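# Align stacked cartons and place two loose cartons

## Task

Push the two cartons that protrude from the end of one stack back until they are flush with the rest of that stack. Of the two loose cartons, set one into the empty slot in the carton row so it lines up with its neighbours on both sides, and set the other on top of a carton stack so it lines up with the carton underneath. Grip cartons gently so they are not crushed. The job is done when no carton protrudes from its stack, the row has no empty slot, no carton is left loose, and neither hand is holding anything.

## Robot and tools

Robot: two arms, left_arm and right_arm, each ending in a five-finger hand. The right arm has a right hand; the left arm has its mirror image. Bases in the scene frame: left_arm at (-0.005, +0.341, +0.003) m, right_arm at (+0.028, -0.345, +0.018) m, each turned slightly about z.

Frames: the scene frame has its origin at table-top height, halfway between the nominal bases. +z is up, +x points out over the table, and left_arm is on the +y side. Image left and right do not match these names. Reported hand positions and orientations are in each arm's own base frame. Fixed cameras and the table use the scene frame. Offsets you send are along the axes of that arm's current Hand target.

Hand point: a point that moves with the palm, 0.05 m in front of it and 0.15 m out from the wrist face. Its +z runs along the straightened fingers, +y comes out of the palm, and +x runs across the palm. On the right hand +x points away from the thumb; on the left hand it points toward the thumb. Straight fingers reach 0.06 to 0.07 m past the point and lie 0.06 m behind it along -y. A wrist bracket on the little-finger side can strike objects.

Row layout: one row has 28 numbers, each in [-1, 1], and always covers both arms. First comes left_arm: dx, dy, dz, rx, ry, rz, then little, ring, middle, index, thumb_bend, thumb_turn, force_limit, speed. Then right_arm in the same order. The six pose numbers are offsets, not poses. They are measured from that arm's Hand target as it stood when the action or move began, along that target's own axes. 1.0 equals 0.6 m of travel or 180 degrees of turn, and rx, ry, rz form a single rotation vector. Sending the same offset again moves the arm further. All zeros re-requests the current Hand target. The controller clips the commanded orientation to within 40 degrees of the measured one.

Hand numbers are absolute targets, not offsets. For the fingers and thumb_bend, -1 is straight and +1 is curled or bent. thumb_turn -1 puts the thumb beside the palm; +1 puts it opposite the fingers. With the thumb turned in, the hand can grasp things roughly 0.035 to 0.065 m thick. force_limit runs linearly from about 0 N at -1 to 10 N at +1, or 15 N for the two thumb motors; a closing motor stops at that force. speed runs from nearly zero at -1 to full at +0.48 and above. For a gentle carton grip, close at speed -0.94 or lower with a modest force_limit. Every row must fill in all eight hand numbers. To keep a hand unchanged, repeat the eight numbers of the last row actually sent to it. If nothing has been sent to it yet, use hand_measured plus hand_force_limit and hand_speed.

Tools:
- execute_actions(actions, cameras): actions is a list of actions. Each action is up to 15 rows, one row per 1/30 s step, and a short action holds its last row. cameras is a list of names, ["all"] or []. Images come back only for an empty actions list or when cameras are requested.
- move(target, speed, blend, blocking, cameras): target is one 28-number row or a list of up to 15 rows. Every row is an offset from the same starting Hand targets, not from the previous row. speed is in m/s, 0.002 to 4.3, default 0.25; turning is capped at twice that value in rad/s. It can be one number or one per target. blend is the corner rounding in metres; 0 means stop at each target. blocking=false returns early while the arms keep moving. Paths are straight, do not avoid obstacles, and are capped at 10 s. Keep paths away from an arm's own base.
- wait(seconds 0 to 10, cameras): lets time pass while each arm holds its last command.
- stop(cameras): brakes the running move.
- zoom_image(camera, region [x0, y0, x1, y1] pixels, at most 504 by 504): a closer view of the latest image from one camera.
- show_instructions(): shows the reference pages.
- finished_scene(scene): ends the current scene, given by its number. This cannot be undone.
Cameras: cam_head_left, cam_head_right and cam_high (896x504) are fixed. cam_left_wrist and cam_right_wrist (672x504, fisheye) ride on the hands.

Result lines:
- end_effector_position (m) and end_effector_quat_wxyz give the hand point in the base frame.
- Hand target is the pose that the next offsets count from.
- hand_measured, hand_stopped_by and hand_load_n list six values in motor order. hand_stopped_by is moving, target, force, stalled or fault. hand_load_n is positive when something pushes a finger open; a value near 0 after grasping means the grip was lost.
- Joint torques, and joint velocities ("within noise" means the arm is still).
- For move, a "move:" line gives the outcome (done, off_target, moving, held, fault) and limits such as paced or held.
- A MOTOR HOT line warns of overheating.
Arms often come to rest 1 to 3 cm short of the commanded pose, usually low. That does not by itself mean contact. Send the missing distance as a new offset.

Avoid the following:
- Squeezing cartons hard.
- Fast moves into contact, and targets set far past the contact point; both press hard.
- Leaving an arm pushing: command it back past its hand point.
- Letting go of a carton while it is moving, or dropping it from height.
- Knocking anything off the table.
- Letting the hands touch or grip each other.
- Holding loads or stretched poses for long, since motors overheat.
- Moving the wrist near the first joint's axis, which can swing the whole arm.

Each tool is called after "Request:" as name([rows], argument=value, ...), one row to a line, values as JSON.

Reference images:

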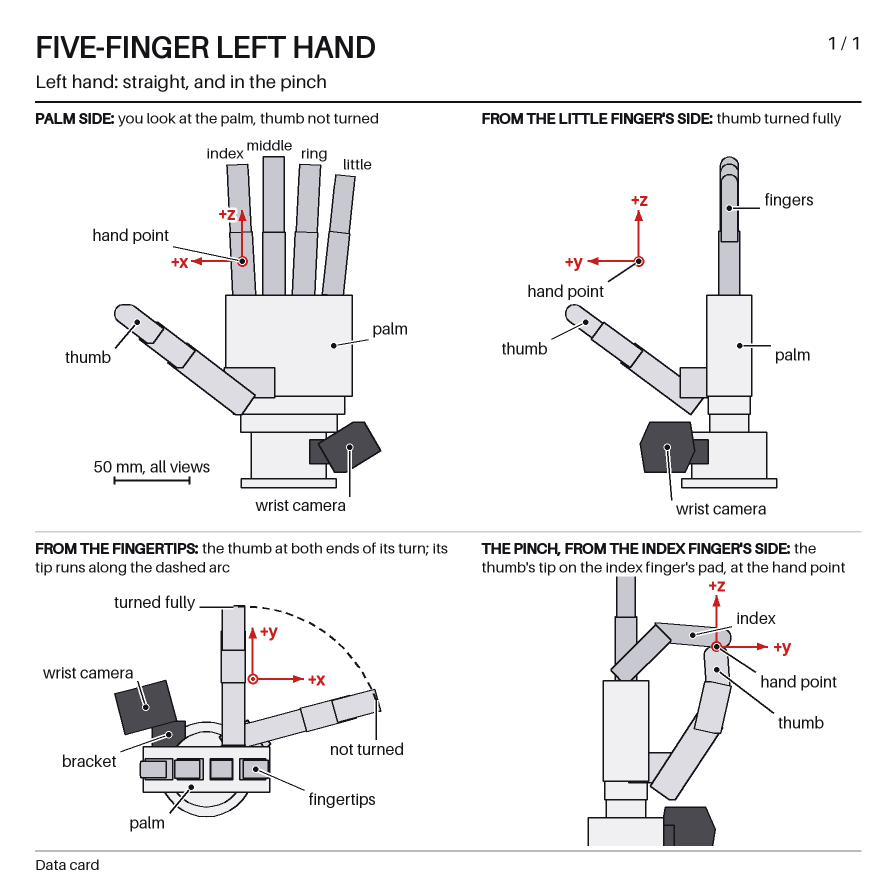

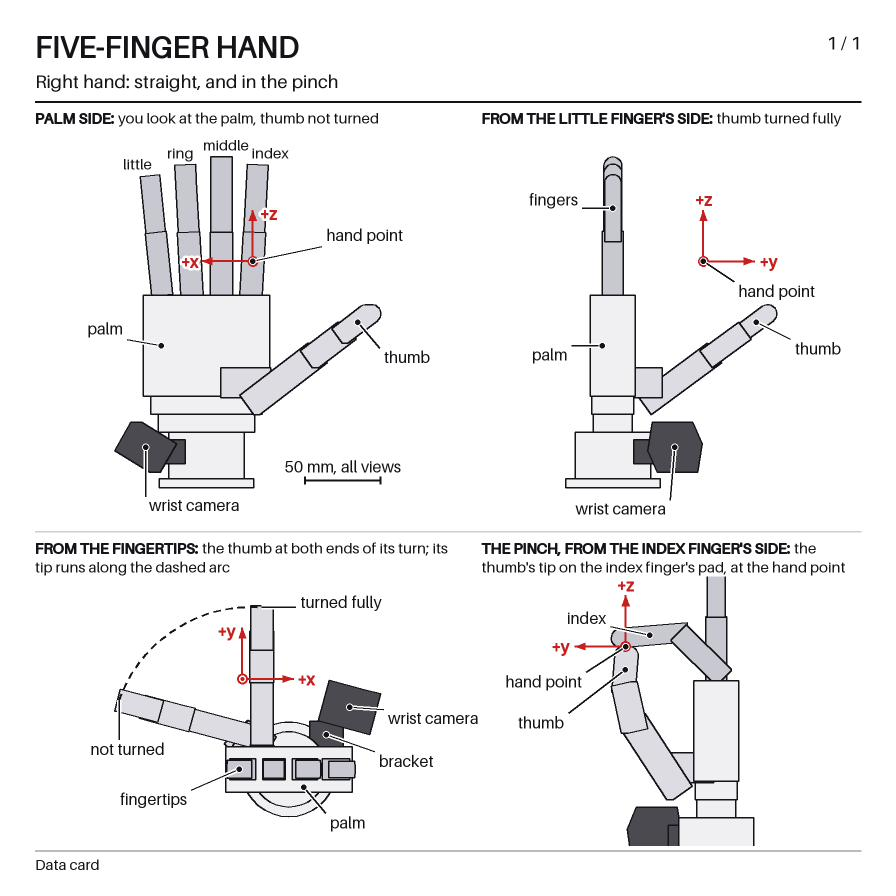

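## Session

Request:
execute_actions(actions=[])

Request:
zoom_image(camera="cam_high", region=[200, 120, 448, 400])

Request:
zoom_image(camera="cam_high", region=[400, 120, 648, 400])

Request:
zoom_image(camera="cam_head_left", region=[300, 180, 520, 400])

Request:
zoom_image(camera="cam_head_left", region=[500, 180, 720, 400])

Scene clock: 0.00 s.
left_arm: end_effector_position=(+0.2690, +0.2248, +0.2899) hand_measured=(-1.000, -1.000, -1.000, -1.000, -1.000, -1.000) hand_load_n=(+0.0, +0.5, +0.0, +0.0, +0.0, +0.0) hand_stopped_by=(target, target, target, target, target, target) hand_force_limit=0.00 hand_speed=-0.80 end_effector_quat_wxyz=(-0.184, +0.653, -0.711, +0.184) | right_arm: end_effector_position=(-0.0125, +0.3226, +0.3328) hand_measured=(-1.000, -1.000, -1.000, -1.000, -1.000, -1.000) hand_load_n=(+0.0, +0.0, +0.0, +0.0, +0.0, +0.0) hand_stopped_by=(target, target, target, target, target, target) hand_force_limit=0.00 hand_speed=-0.80 end_effector_quat_wxyz=(-0.460, +0.688, +0.216, +0.518)
Joint positions: left_arm=[0.847 1.17 1.308 -1.358 0.4 0.86] | right_arm=[2.26 0.706 0.638 -0.05 1.228 -1.038]
Joint velocities: within noise
Joint torques (N m): no reading
Heat: left arm: hottest shoulder 34 °C; right arm: hottest elbow 38 °C.
Hand target: left_arm +0.2727, +0.2289, +0.3014; -0.199, +0.649, -0.712, +0.182 | right_arm -0.0138, +0.3241, +0.3416; -0.467, +0.688, +0.209, +0.516
camera_calibration:
cam_left_wrist: T_world_to_cam=[[0.813232, -0.284608, 0.507595, -0.305364], [-0.4979, -0.791815, 0.35373, 0.202487], [0.301247, -0.540396, -0.785635, 0.379155], [0, 0, 0, 1]] pos_world=[0.234931, 0.278317, 0.381253]
cam_right_wrist: T_world_to_cam=[[0.831741, -0.538486, -0.135054, 0.227621], [-0.389437, -0.392548, -0.833214, 0.397266], [0.395659, 0.745613, -0.536204, 0.0611429], [0, 0, 0, 1]] pos_world=[-0.0588039, 0.232928, 0.394533]

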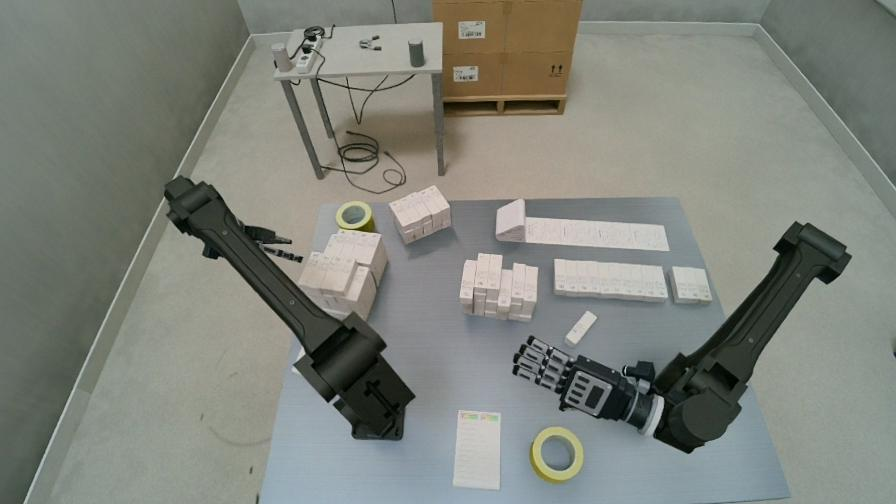

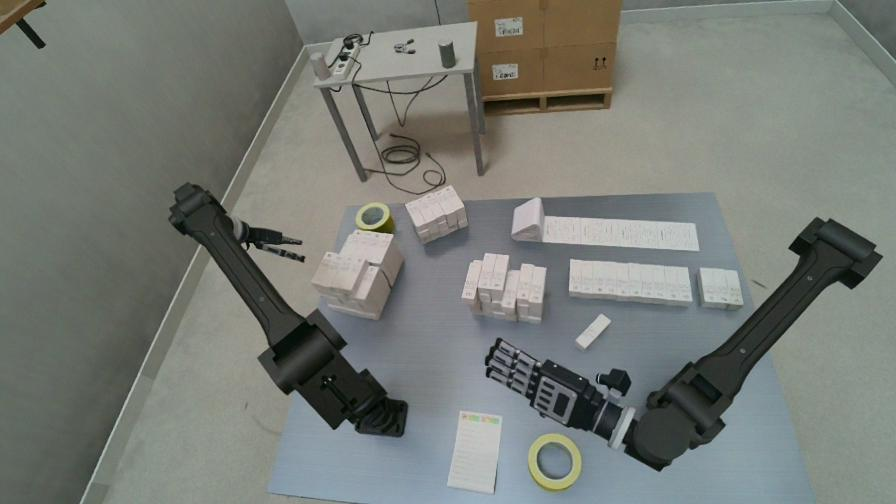

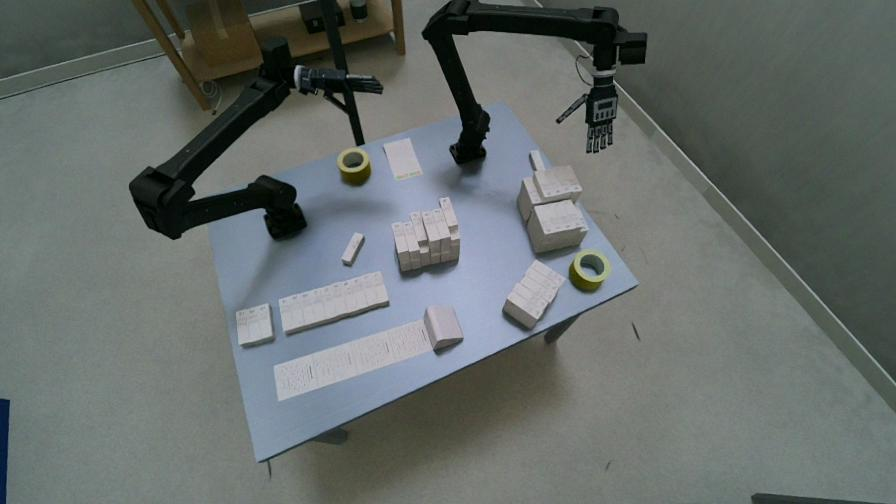

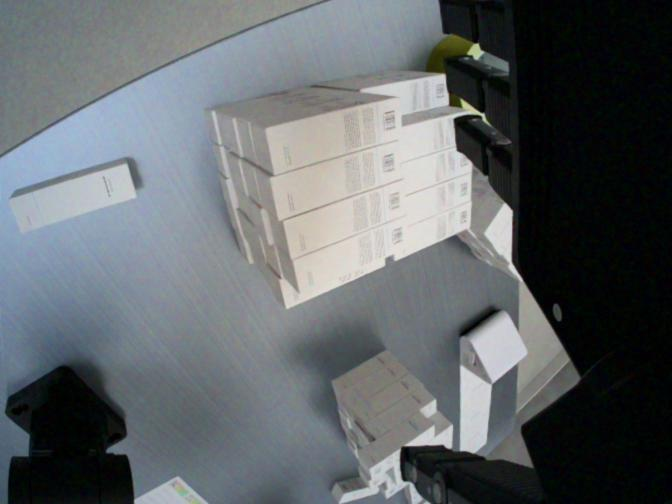

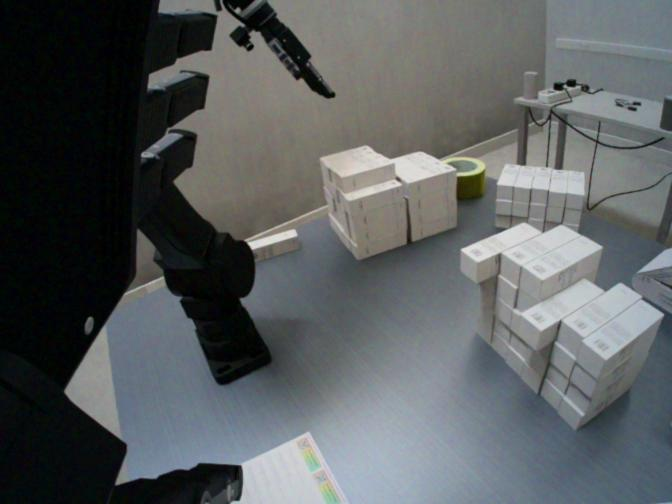

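Scaled by 1.800.

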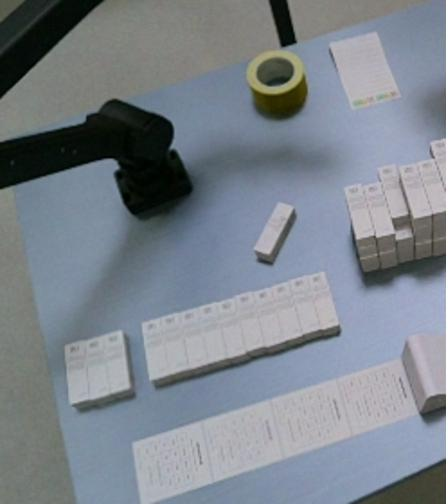

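Scaled by 1.800.

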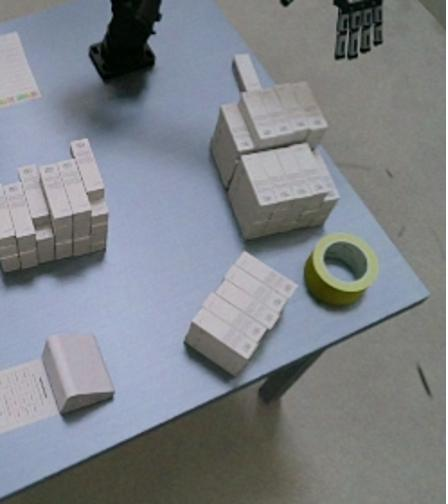

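Scaled by 2.291.

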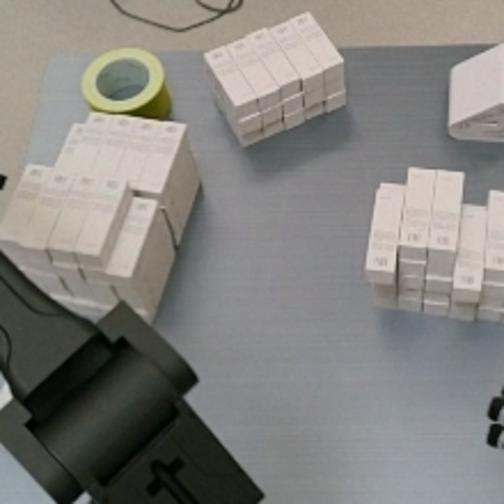

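Scaled by 2.291.

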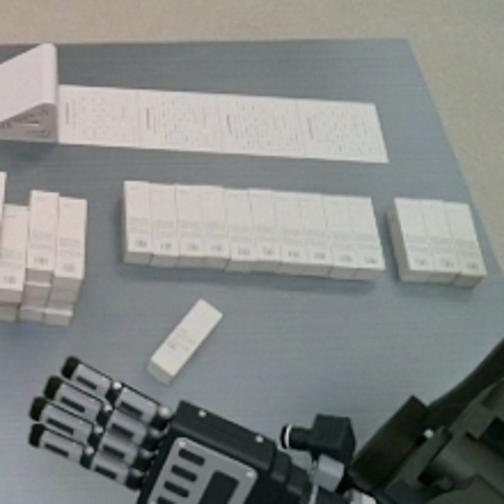

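Request:
zoom_image(camera="cam_right_wrist", region=[430, 190, 672, 440])

Request:
zoom_image(camera="cam_right_wrist", region=[240, 130, 500, 290])

Request:
zoom_image(camera="cam_left_wrist", region=[180, 50, 530, 504])

Request:
zoom_image(camera="cam_high", region=[380, 180, 480, 280])

Request:
zoom_image(camera="cam_high", region=[490, 140, 610, 260])

Scaled by 2.016 from the camera's 672x504 image, which has a finer 960x720 frame.

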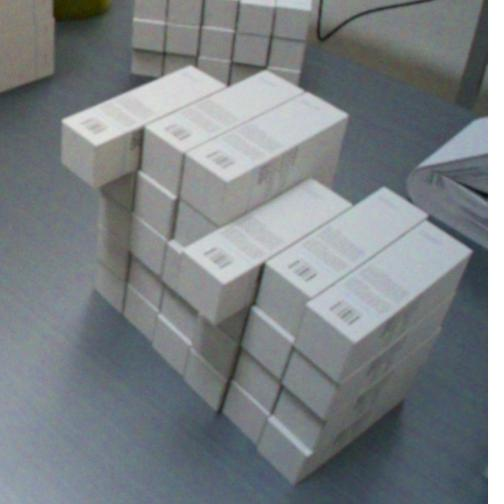

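Scaled by 1.938 from the camera's 672x504 image, which has a finer 960x720 frame.

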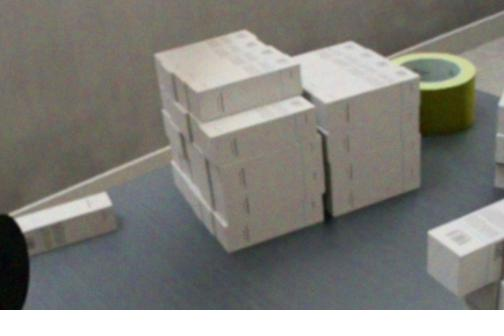

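Scaled by 1.110 from the camera's 672x504 image, which has a finer 960x720 frame.

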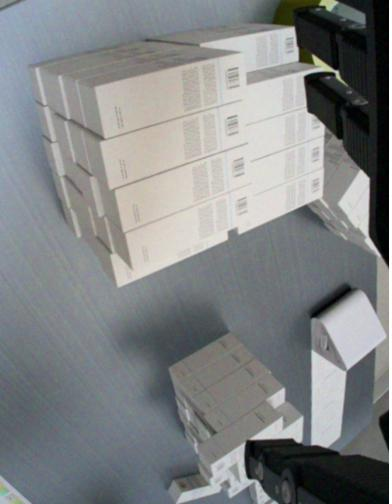

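Scaled by 5.040.

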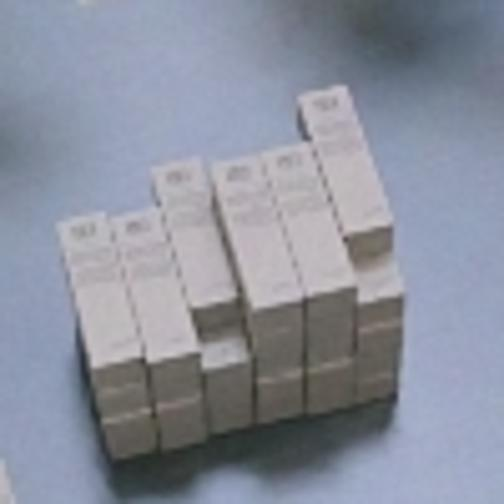

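Scaled by 4.200.

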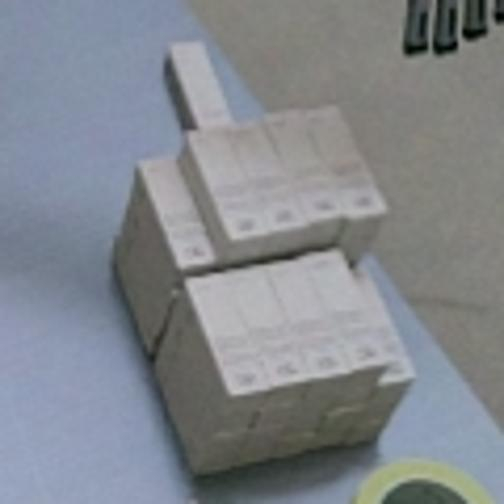

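Request:
move([
  [0,0,0,0,0,0,-1,-1,-1,-1,-1,-1,0,-0.8,0.2417,0.4433,-0.0178,-0.18,0.087,0.2175,-1,-1,-1,-1,-1,-1,0,-0.8],
  [0,0,0,0,0,0,-1,-1,-1,-1,-1,-1,0,-0.8,0.2338,0.6185,-0.4677,-0.3592,0.1746,0.435,-1,-1,-1,-1,-1,-1,0,-0.8],
], speed=0.3, blend=[0.05,0], cameras=["all"])

Scene clock: 59.77 s.
left_arm: end_effector_position=(+0.2690, +0.2248, +0.2899) hand_measured=(-1.000, -1.000, -1.000, -1.000, -1.000, -1.000) hand_load_n=(+0.0, +0.0, +0.0, +0.0, +0.0, +0.0) hand_stopped_by=(target, target, target, target, target, target) hand_force_limit=0.00 hand_speed=-0.80 end_effector_quat_wxyz=(-0.184, +0.653, -0.711, +0.184) | right_arm: end_effector_position=(+0.1807, -0.1160, +0.3068) hand_measured=(-1.000, -1.000, -1.000, -1.000, -1.000, -1.000) hand_load_n=(+0.0, +0.0, +0.0, +0.0, +0.0, +0.0) hand_stopped_by=(target, target, target, target, target, target) hand_force_limit=0.00 hand_speed=-0.80 end_effector_quat_wxyz=(-0.303, +0.636, -0.648, +0.289)
Joint positions: left_arm=[0.847 1.17 1.308 -1.358 0.4 0.86] | right_arm=[-1.121 0.685 1.009 -1.436 -0.76 -0.918]
Joint torques (N m): left_arm=[-0.67 -10.64 8.51 1.26 0.17 -0.01] | right_arm=[-0.21 2.32 11.89 0.57 -0.67 -0.19]
Heat: left arm: hottest elbow 38 °C; right arm: hottest elbow 45 °C.
Hand target: left_arm +0.2727, +0.2289, +0.3014; -0.199, +0.649, -0.712, +0.182 | right_arm +0.1807, -0.1207, +0.3197; -0.299, +0.641, -0.641, +0.299
Off the commanded pose: left_arm 0.013 m, 2 deg | right_arm 0.014 m, 2 deg.
move: off_target (left_arm, right_arm)
camera_calibration:
cam_left_wrist: T_world_to_cam=[[0.813232, -0.284608, 0.507595, -0.305364], [-0.4979, -0.791815, 0.35373, 0.202487], [0.301247, -0.540396, -0.785635, 0.379155], [0, 0, 0, 1]] pos_world=[0.234931, 0.278317, 0.381253]
cam_right_wrist: T_world_to_cam=[[-0.646767, -0.259493, -0.717186, 0.305235], [-0.525974, 0.832712, 0.173037, 0.136826], [0.552308, 0.489136, -0.675058, 0.282287], [0, 0, 0, 1]] pos_world=[0.113474, -0.172807, 0.385794]

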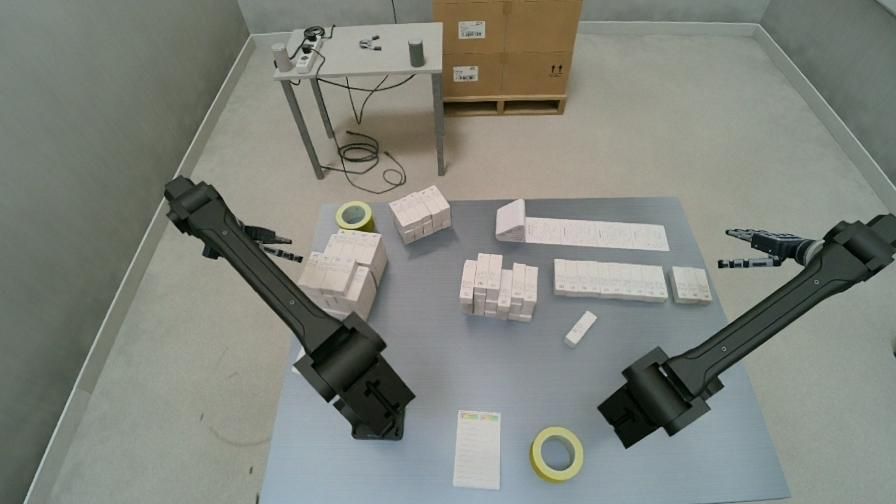

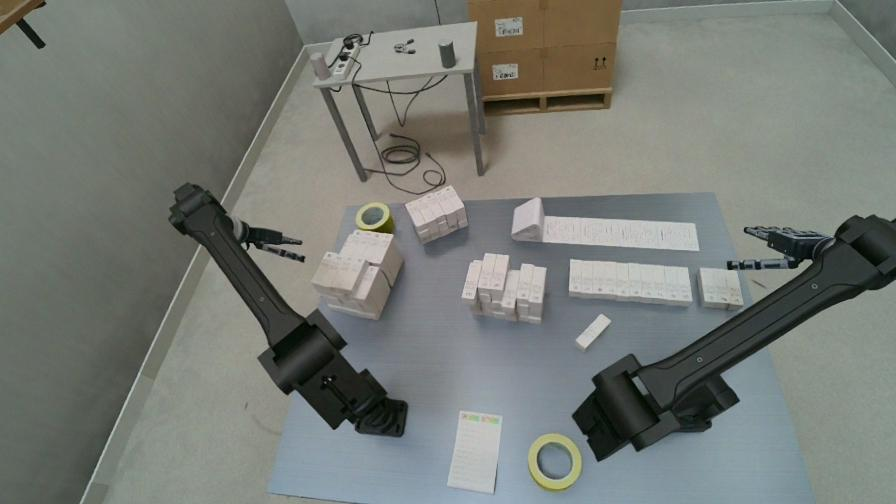

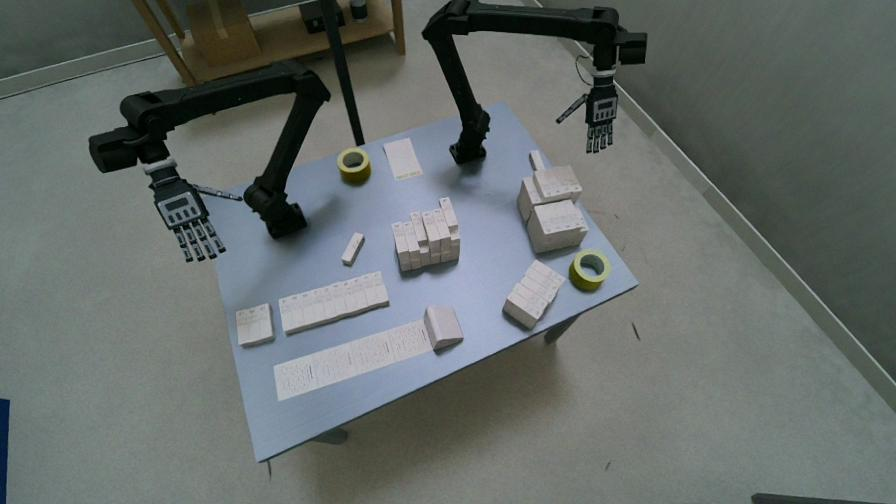

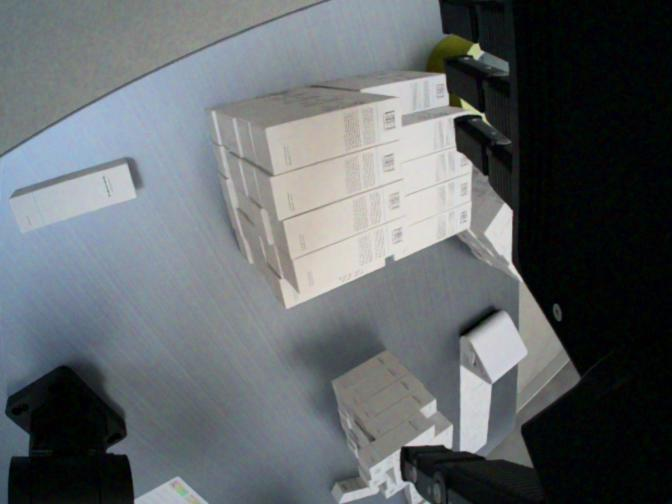

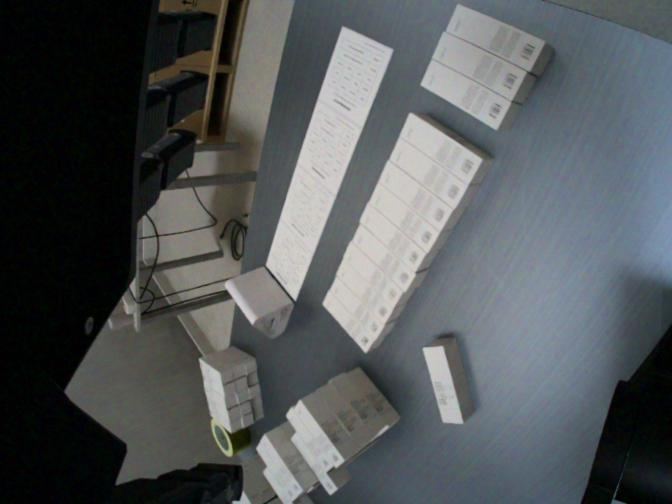

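Request:
execute_actions(actions=[], cameras=["all"])

Scene clock: 80.47 s.
left_arm: end_effector_position=(+0.2690, +0.2248, +0.2899) hand_measured=(-1.000, -1.000, -1.000, -1.000, -1.000, -1.000) hand_load_n=(+0.0, +0.0, +0.0, +0.0, +0.0, +0.0) hand_stopped_by=(target, target, target, target, target, target) hand_force_limit=0.00 hand_speed=-0.80 end_effector_quat_wxyz=(-0.184, +0.653, -0.711, +0.184) | right_arm: end_effector_position=(+0.1807, -0.1161, +0.3068) hand_measured=(-1.000, -1.000, -1.000, -1.000, -1.000, -1.000) hand_load_n=(+0.0, +0.0, +0.0, +0.0, +0.0, +0.0) hand_stopped_by=(target, target, target, target, target, target) hand_force_limit=0.00 hand_speed=-0.80 end_effector_quat_wxyz=(-0.302, +0.637, -0.648, +0.289)
Joint positions: left_arm=[0.847 1.17 1.308 -1.358 0.4 0.86] | right_arm=[-1.121 0.685 1.009 -1.436 -0.76 -0.918]
Joint velocities: within noise
Joint torques (N m): left_arm=[-1.08 -11.16 8.43 1.39 0.16 0] | right_arm=[0.15 1.61 11.95 0.59 -0.59 -0.14]
Heat: left arm: hottest elbow 39 °C; right arm: hottest elbow 46 °C.
Hand target: left_arm +0.2727, +0.2289, +0.3014; -0.199, +0.649, -0.712, +0.182 | right_arm +0.1807, -0.1207, +0.3197; -0.299, +0.641, -0.641, +0.299
Off the commanded pose: left_arm 0.013 m, 2 deg | right_arm 0.014 m, 1 deg.
camera_calibration:
cam_left_wrist: T_world_to_cam=[[0.813232, -0.284608, 0.507595, -0.305364], [-0.4979, -0.791815, 0.35373, 0.202487], [0.301247, -0.540396, -0.785635, 0.379155], [0, 0, 0, 1]] pos_world=[0.234931, 0.278317, 0.381253]
cam_right_wrist: T_world_to_cam=[[-0.646651, -0.260263, -0.717012, 0.305095], [-0.526421, 0.832527, 0.172569, 0.137007], [0.552018, 0.489042, -0.675362, 0.282488], [0, 0, 0, 1]] pos_world=[0.113475, -0.172805, 0.385895]

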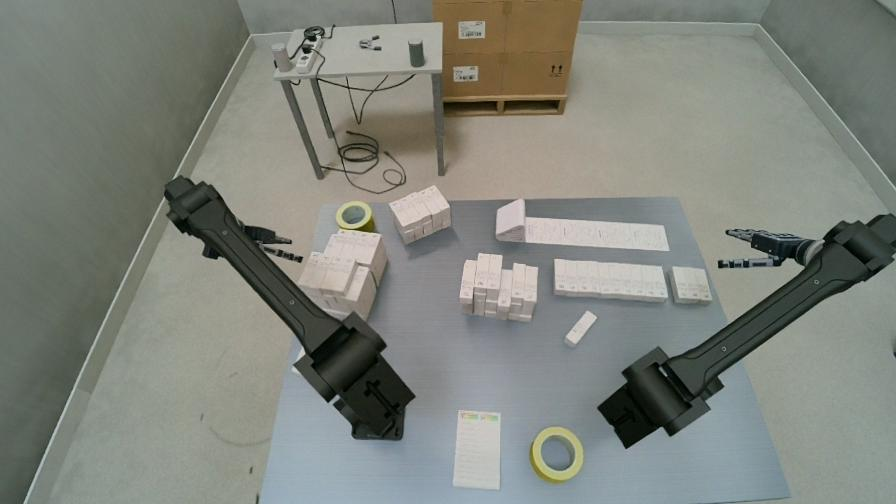

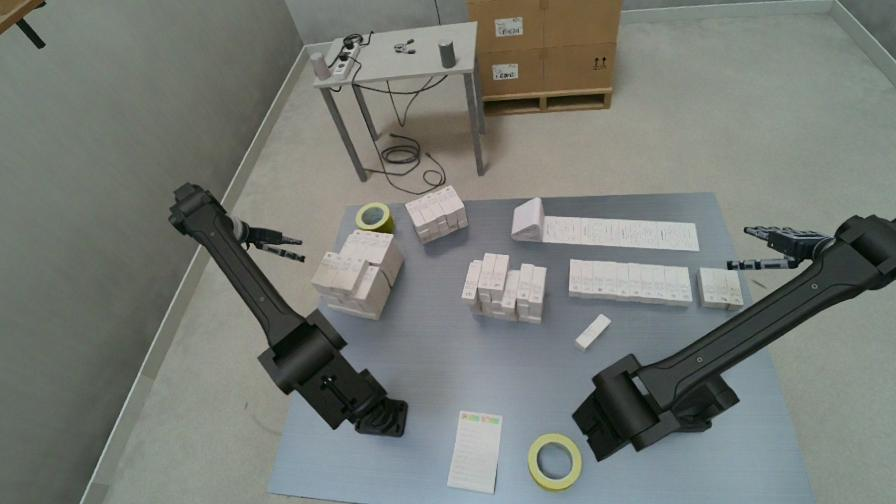

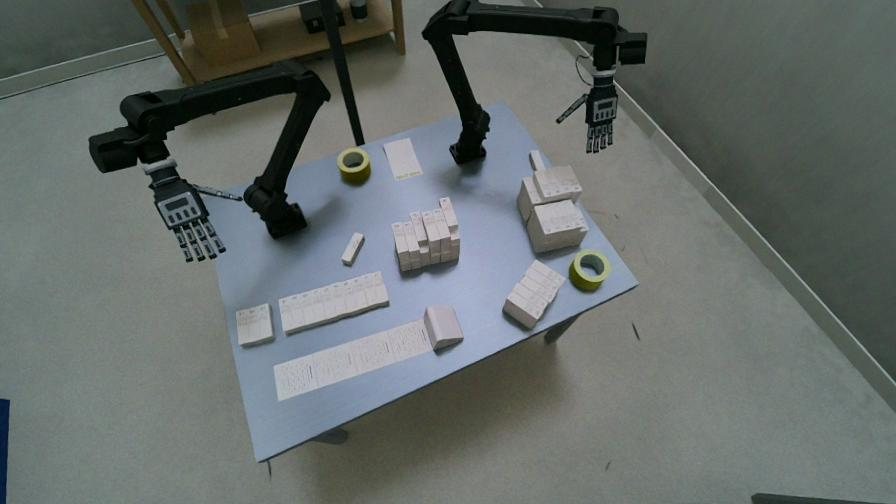

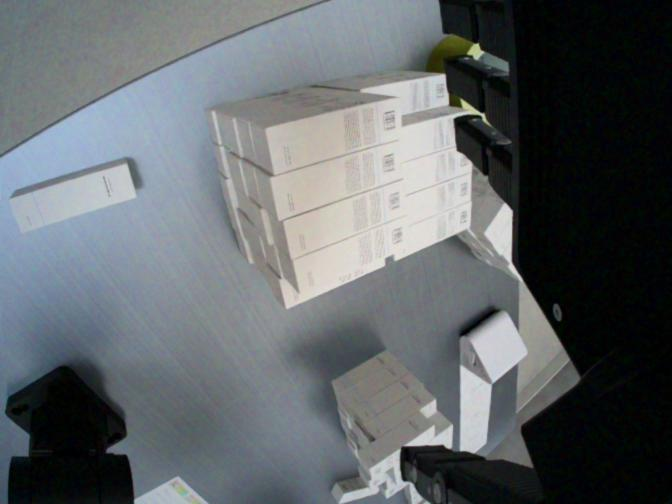

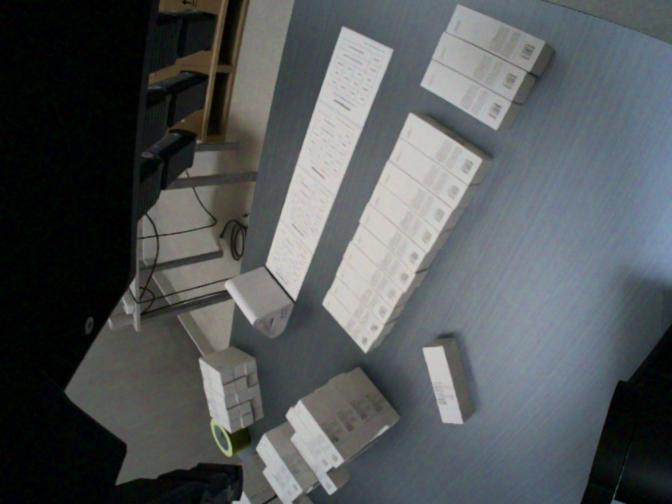

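Request:
zoom_image(camera="cam_right_wrist", region=[200, 340, 440, 504])

Request:
zoom_image(camera="cam_high", region=[360, 170, 500, 290])

Request:
zoom_image(camera="cam_head_left", region=[430, 230, 570, 340])

Scaled by 2.100 from the camera's 672x504 image, which has a finer 960x720 frame.

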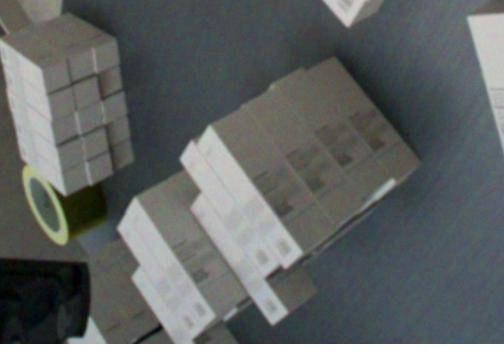

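Scaled by 3.600.

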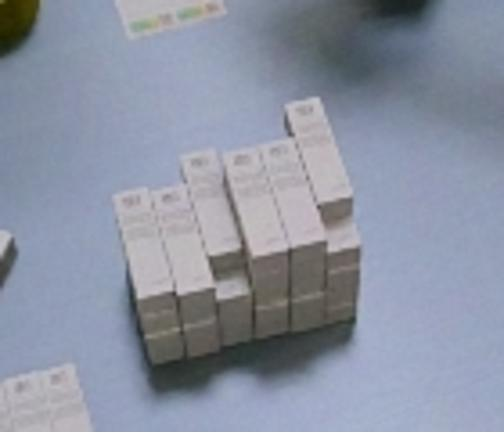

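Scaled by 3.600.

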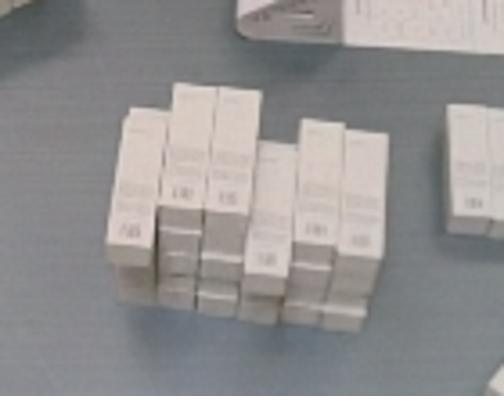

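Request:
move(target=[0.4308,-0.032,-0.0602,-0.172,-0.038,-0.1907,-1,-1,-1,-1,-1,-1,-1,-0.8, 0,0,0,0,0,0,-1,-1,-1,-1,-1,-1,-1,-0.8], speed=0.25, cameras=["cam_left_wrist"])

Scene clock: 106.17 s.
left_arm: end_effector_position=(+0.2528, -0.0276, +0.3276) hand_measured=(-1.000, -1.000, -1.000, -1.000, -1.000, -1.000) hand_load_n=(+0.0, +0.0, +0.0, +0.0, +0.0, +0.0) hand_stopped_by=(target, target, target, target, target, target) hand_force_limit=-1.00 hand_speed=-0.80 end_effector_quat_wxyz=(-0.049, +0.857, -0.506, +0.088) | right_arm: end_effector_position=(+0.1807, -0.1161, +0.3068) hand_measured=(-1.000, -1.000, -1.000, -1.000, -1.000, -1.000) hand_load_n=(+0.0, +0.0, +0.0, +0.0, +0.0, +0.0) hand_stopped_by=(target, target, target, target, target, target) hand_force_limit=-1.00 hand_speed=-0.80 end_effector_quat_wxyz=(-0.302, +0.637, -0.648, +0.289)
Joint positions: left_arm=[0.118 0.996 1.295 -1.67 0.029 -0.389] | right_arm=[-1.122 0.685 1.009 -1.436 -0.761 -0.919]
Joint torques (N m): left_arm=[-1.14 -6.89 6.34 0.69 0.01 -0.21] | right_arm=[0.09 2.14 11.86 0.62 -0.64 -0.21]
Heat: left arm: hottest elbow 40 °C; right arm: hottest elbow 47 °C.
Hand target: left_arm +0.2498, -0.0302, +0.3302; +0.000, +0.866, -0.501, +0.000 | right_arm +0.1807, -0.1207, +0.3197; -0.299, +0.641, -0.641, +0.299
Off the commanded pose: left_arm 0.005 m, 12 deg | right_arm 0.014 m, 1 deg.
joint sent to its limit (left arm) — joint 4 (wrist pitch), lower limit. The joint targets are off in orientation, not in position.
move: off_target (left_arm, right_arm)
camera_calibration:
cam_left_wrist: T_world_to_cam=[[0.932109, 0.2914, 0.21508, -0.301412], [0.118778, -0.806957, 0.578543, -0.248725], [0.342148, -0.513718, -0.786784, 0.268082], [0, 0, 0, 1]] pos_world=[0.218768, 0.0248393, 0.419648]
Images, in order (width x height): cam_left_wrist 672x504.

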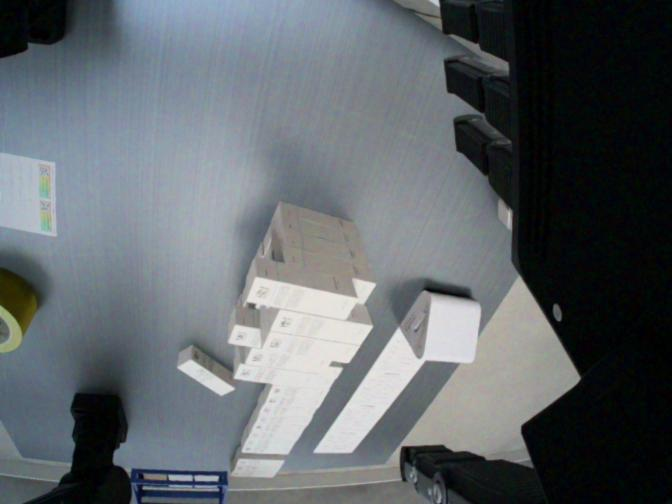

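Request:
zoom_image(camera="cam_left_wrist", region=[200, 190, 400, 390])

Scaled by 2.520 from the camera's 672x504 image, which has a finer 960x720 frame.

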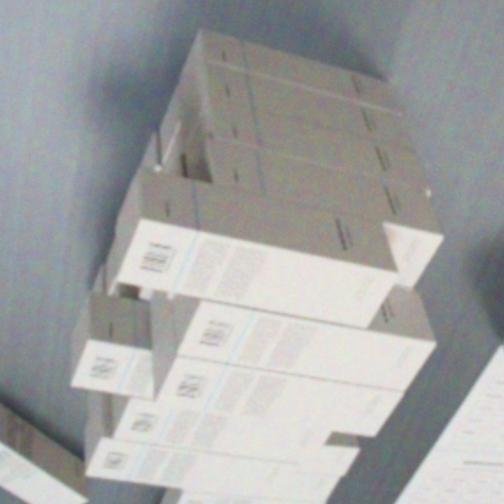

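Request:
move(target=[0.2333,0.0558,0.0933,0,0,0,-1,-1,-1,-1,-1,-1,-1,-0.8, 0,0,0,0,0,0,-1,-1,-1,-1,-1,-1,-1,-0.8], speed=0.2, cameras=["cam_left_wrist"])

Request:
zoom_image(camera="cam_left_wrist", region=[150, 100, 450, 400])

Scene clock: 161.00 s.
left_arm: end_effector_position=(+0.2780, -0.1618, +0.2600) hand_measured=(-1.000, -1.000, -1.000, -1.000, -1.000, -1.000) hand_load_n=(+0.0, +0.0, +0.0, +0.0, +0.0, +0.0) hand_stopped_by=(target, target, target, target, target, target) hand_force_limit=-1.00 hand_speed=-0.80 end_effector_quat_wxyz=(+0.005, +0.864, -0.504, -0.023) | right_arm: end_effector_position=(+0.1807, -0.1161, +0.3068) hand_measured=(-1.000, -1.000, -1.000, -1.000, -1.000, -1.000) hand_load_n=(+0.0, +0.0, +0.0, +0.0, +0.0, -0.5) hand_stopped_by=(target, target, target, target, target, target) hand_force_limit=-1.00 hand_speed=-0.80 end_effector_quat_wxyz=(-0.302, +0.637, -0.648, +0.289)
Joint positions: left_arm=[-0.321 1.241 1.283 -1.66 0.001 -0.835] | right_arm=[-1.122 0.685 1.009 -1.436 -0.761 -0.919]
Joint torques (N m): left_arm=[-1.44 -10.46 9.09 0.88 -0.15 -0.17] | right_arm=[-0.62 1.67 11.88 0.4 -0.68 -0.18]
Heat: left arm: hottest elbow 39 °C; right arm: hottest elbow 49 °C.
Hand target: left_arm +0.2908, -0.1681, +0.2741; +0.000, +0.866, -0.500, +0.000 | right_arm +0.1807, -0.1207, +0.3197; -0.299, +0.641, -0.641, +0.299
Off the commanded pose: left_arm 0.020 m, 3 deg | right_arm 0.014 m, 1 deg.
move: off_target (left_arm, right_arm)
camera_calibration:
cam_left_wrist: T_world_to_cam=[[0.95372, 0.300409, -0.0131419, -0.21657], [0.263761, -0.814787, 0.516287, -0.346239], [0.144389, -0.495859, -0.856315, 0.213238], [0, 0, 0, 1]] pos_world=[0.267083, -0.111316, 0.358511]
Images, in order (width x height): cam_left_wrist 672x504.

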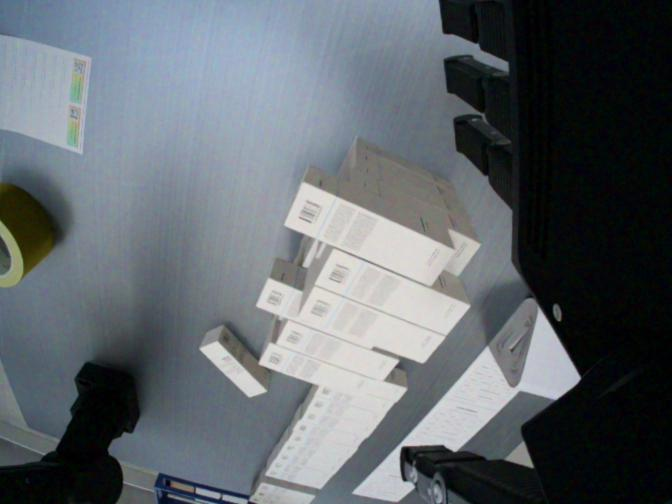

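Scaled by 1.680 from the camera's 672x504 image, which has a finer 960x720 frame.

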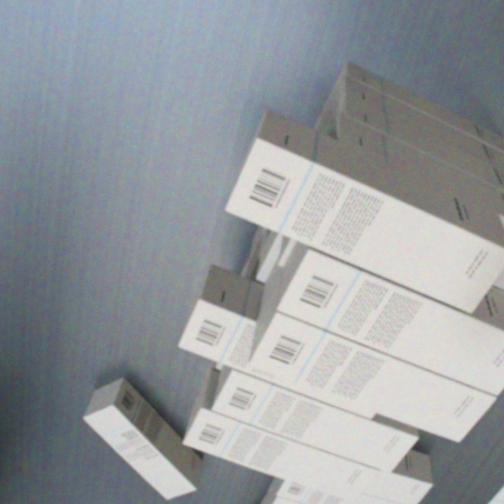

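Request:
zoom_image(camera="cam_left_wrist", region=[260, 130, 490, 330])

Request:
zoom_image(camera="cam_left_wrist", region=[240, 250, 440, 410])

Scaled by 2.191 from the camera's 672x504 image, which has a finer 960x720 frame.

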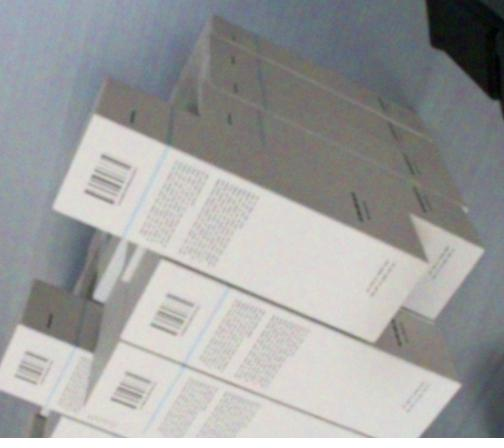

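Scaled by 2.520 from the camera's 672x504 image, which has a finer 960x720 frame.

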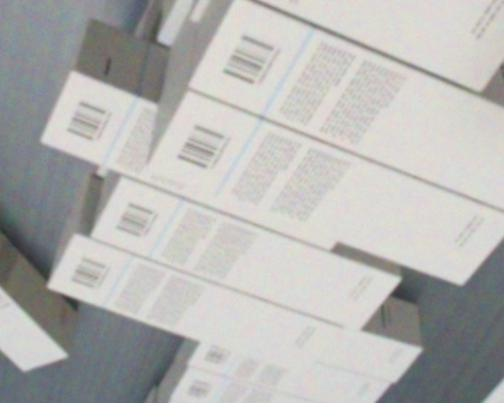

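Request:
move(target=[-0.0452,0.2045,0.0235,0,0,0.2056,-1,-1,-1,-1,-1,-1,-1,-0.8, 0,0,0,0,0,0,-1,-1,-1,-1,-1,-1,-1,-0.8], speed=0.2, cameras=["cam_left_wrist","cam_high"])

Scene clock: 228.63 s.
left_arm: end_effector_position=(+0.1718, -0.2055, +0.2562) hand_measured=(-1.000, -1.000, -1.000, -1.000, -1.000, -1.000) hand_load_n=(+0.0, +0.0, +0.0, +0.0, +0.0, +0.0) hand_stopped_by=(target, target, target, target, target, target) hand_force_limit=-1.00 hand_speed=-0.80 end_effector_quat_wxyz=(-0.003, -0.670, +0.743, +0.014) | right_arm: end_effector_position=(+0.1807, -0.1161, +0.3068) hand_measured=(-1.000, -1.000, -1.000, -1.000, -1.000, -1.000) hand_load_n=(+0.0, +0.0, +0.0, +0.0, +0.0, +0.0) hand_stopped_by=(target, target, target, target, target, target) hand_force_limit=-1.00 hand_speed=-0.80 end_effector_quat_wxyz=(-0.302, +0.637, -0.648, +0.289)
Joint positions: left_arm=[-0.655 1.132 1.187 -1.654 0.001 -0.552] | right_arm=[-1.122 0.685 1.009 -1.436 -0.761 -0.919]
Joint torques (N m): left_arm=[-1.49 -10.75 6.27 0.99 -0.18 0.14] | right_arm=[-0.09 2.2 12.04 0.51 -0.64 -0.21]
Heat: left arm: hottest elbow 42 °C; right arm: hottest elbow 49 °C.
Hand target: left_arm +0.1710, -0.2058, +0.2599; +0.001, -0.662, +0.749, +0.000 | right_arm +0.1807, -0.1207, +0.3197; -0.299, +0.641, -0.641, +0.299
Off the commanded pose: left_arm 0.004 m, 2 deg | right_arm 0.014 m, 1 deg.
move: off_target (right_arm)
camera_calibration:
cam_left_wrist: T_world_to_cam=[[0.951582, -0.307392, -0.00124252, -0.229742], [-0.259679, -0.806028, 0.53187, -0.264169], [-0.164494, -0.505796, -0.846825, 0.25226], [0, 0, 0, 1]] pos_world=[0.191515, -0.155956, 0.353839]
Images, in order (width x height): cam_high 896x504, cam_left_wrist 672x504.

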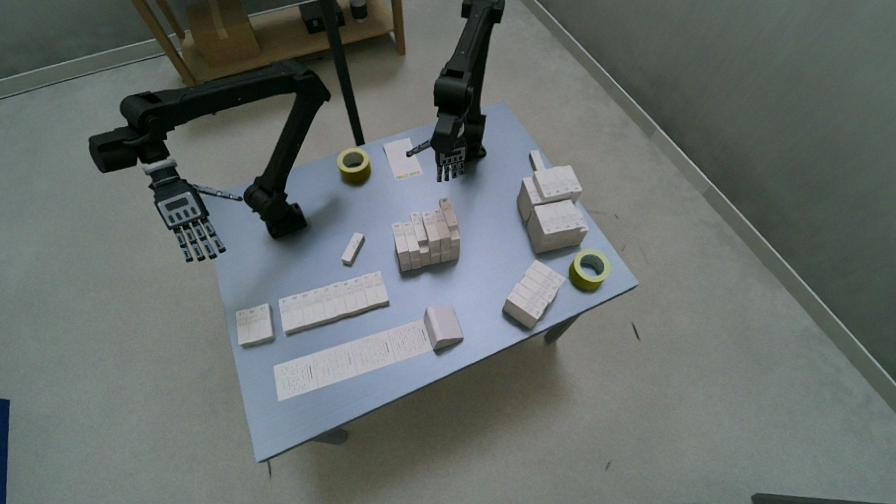

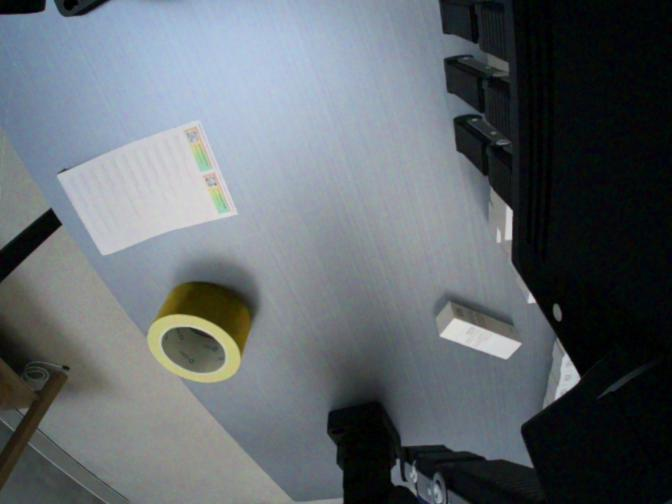

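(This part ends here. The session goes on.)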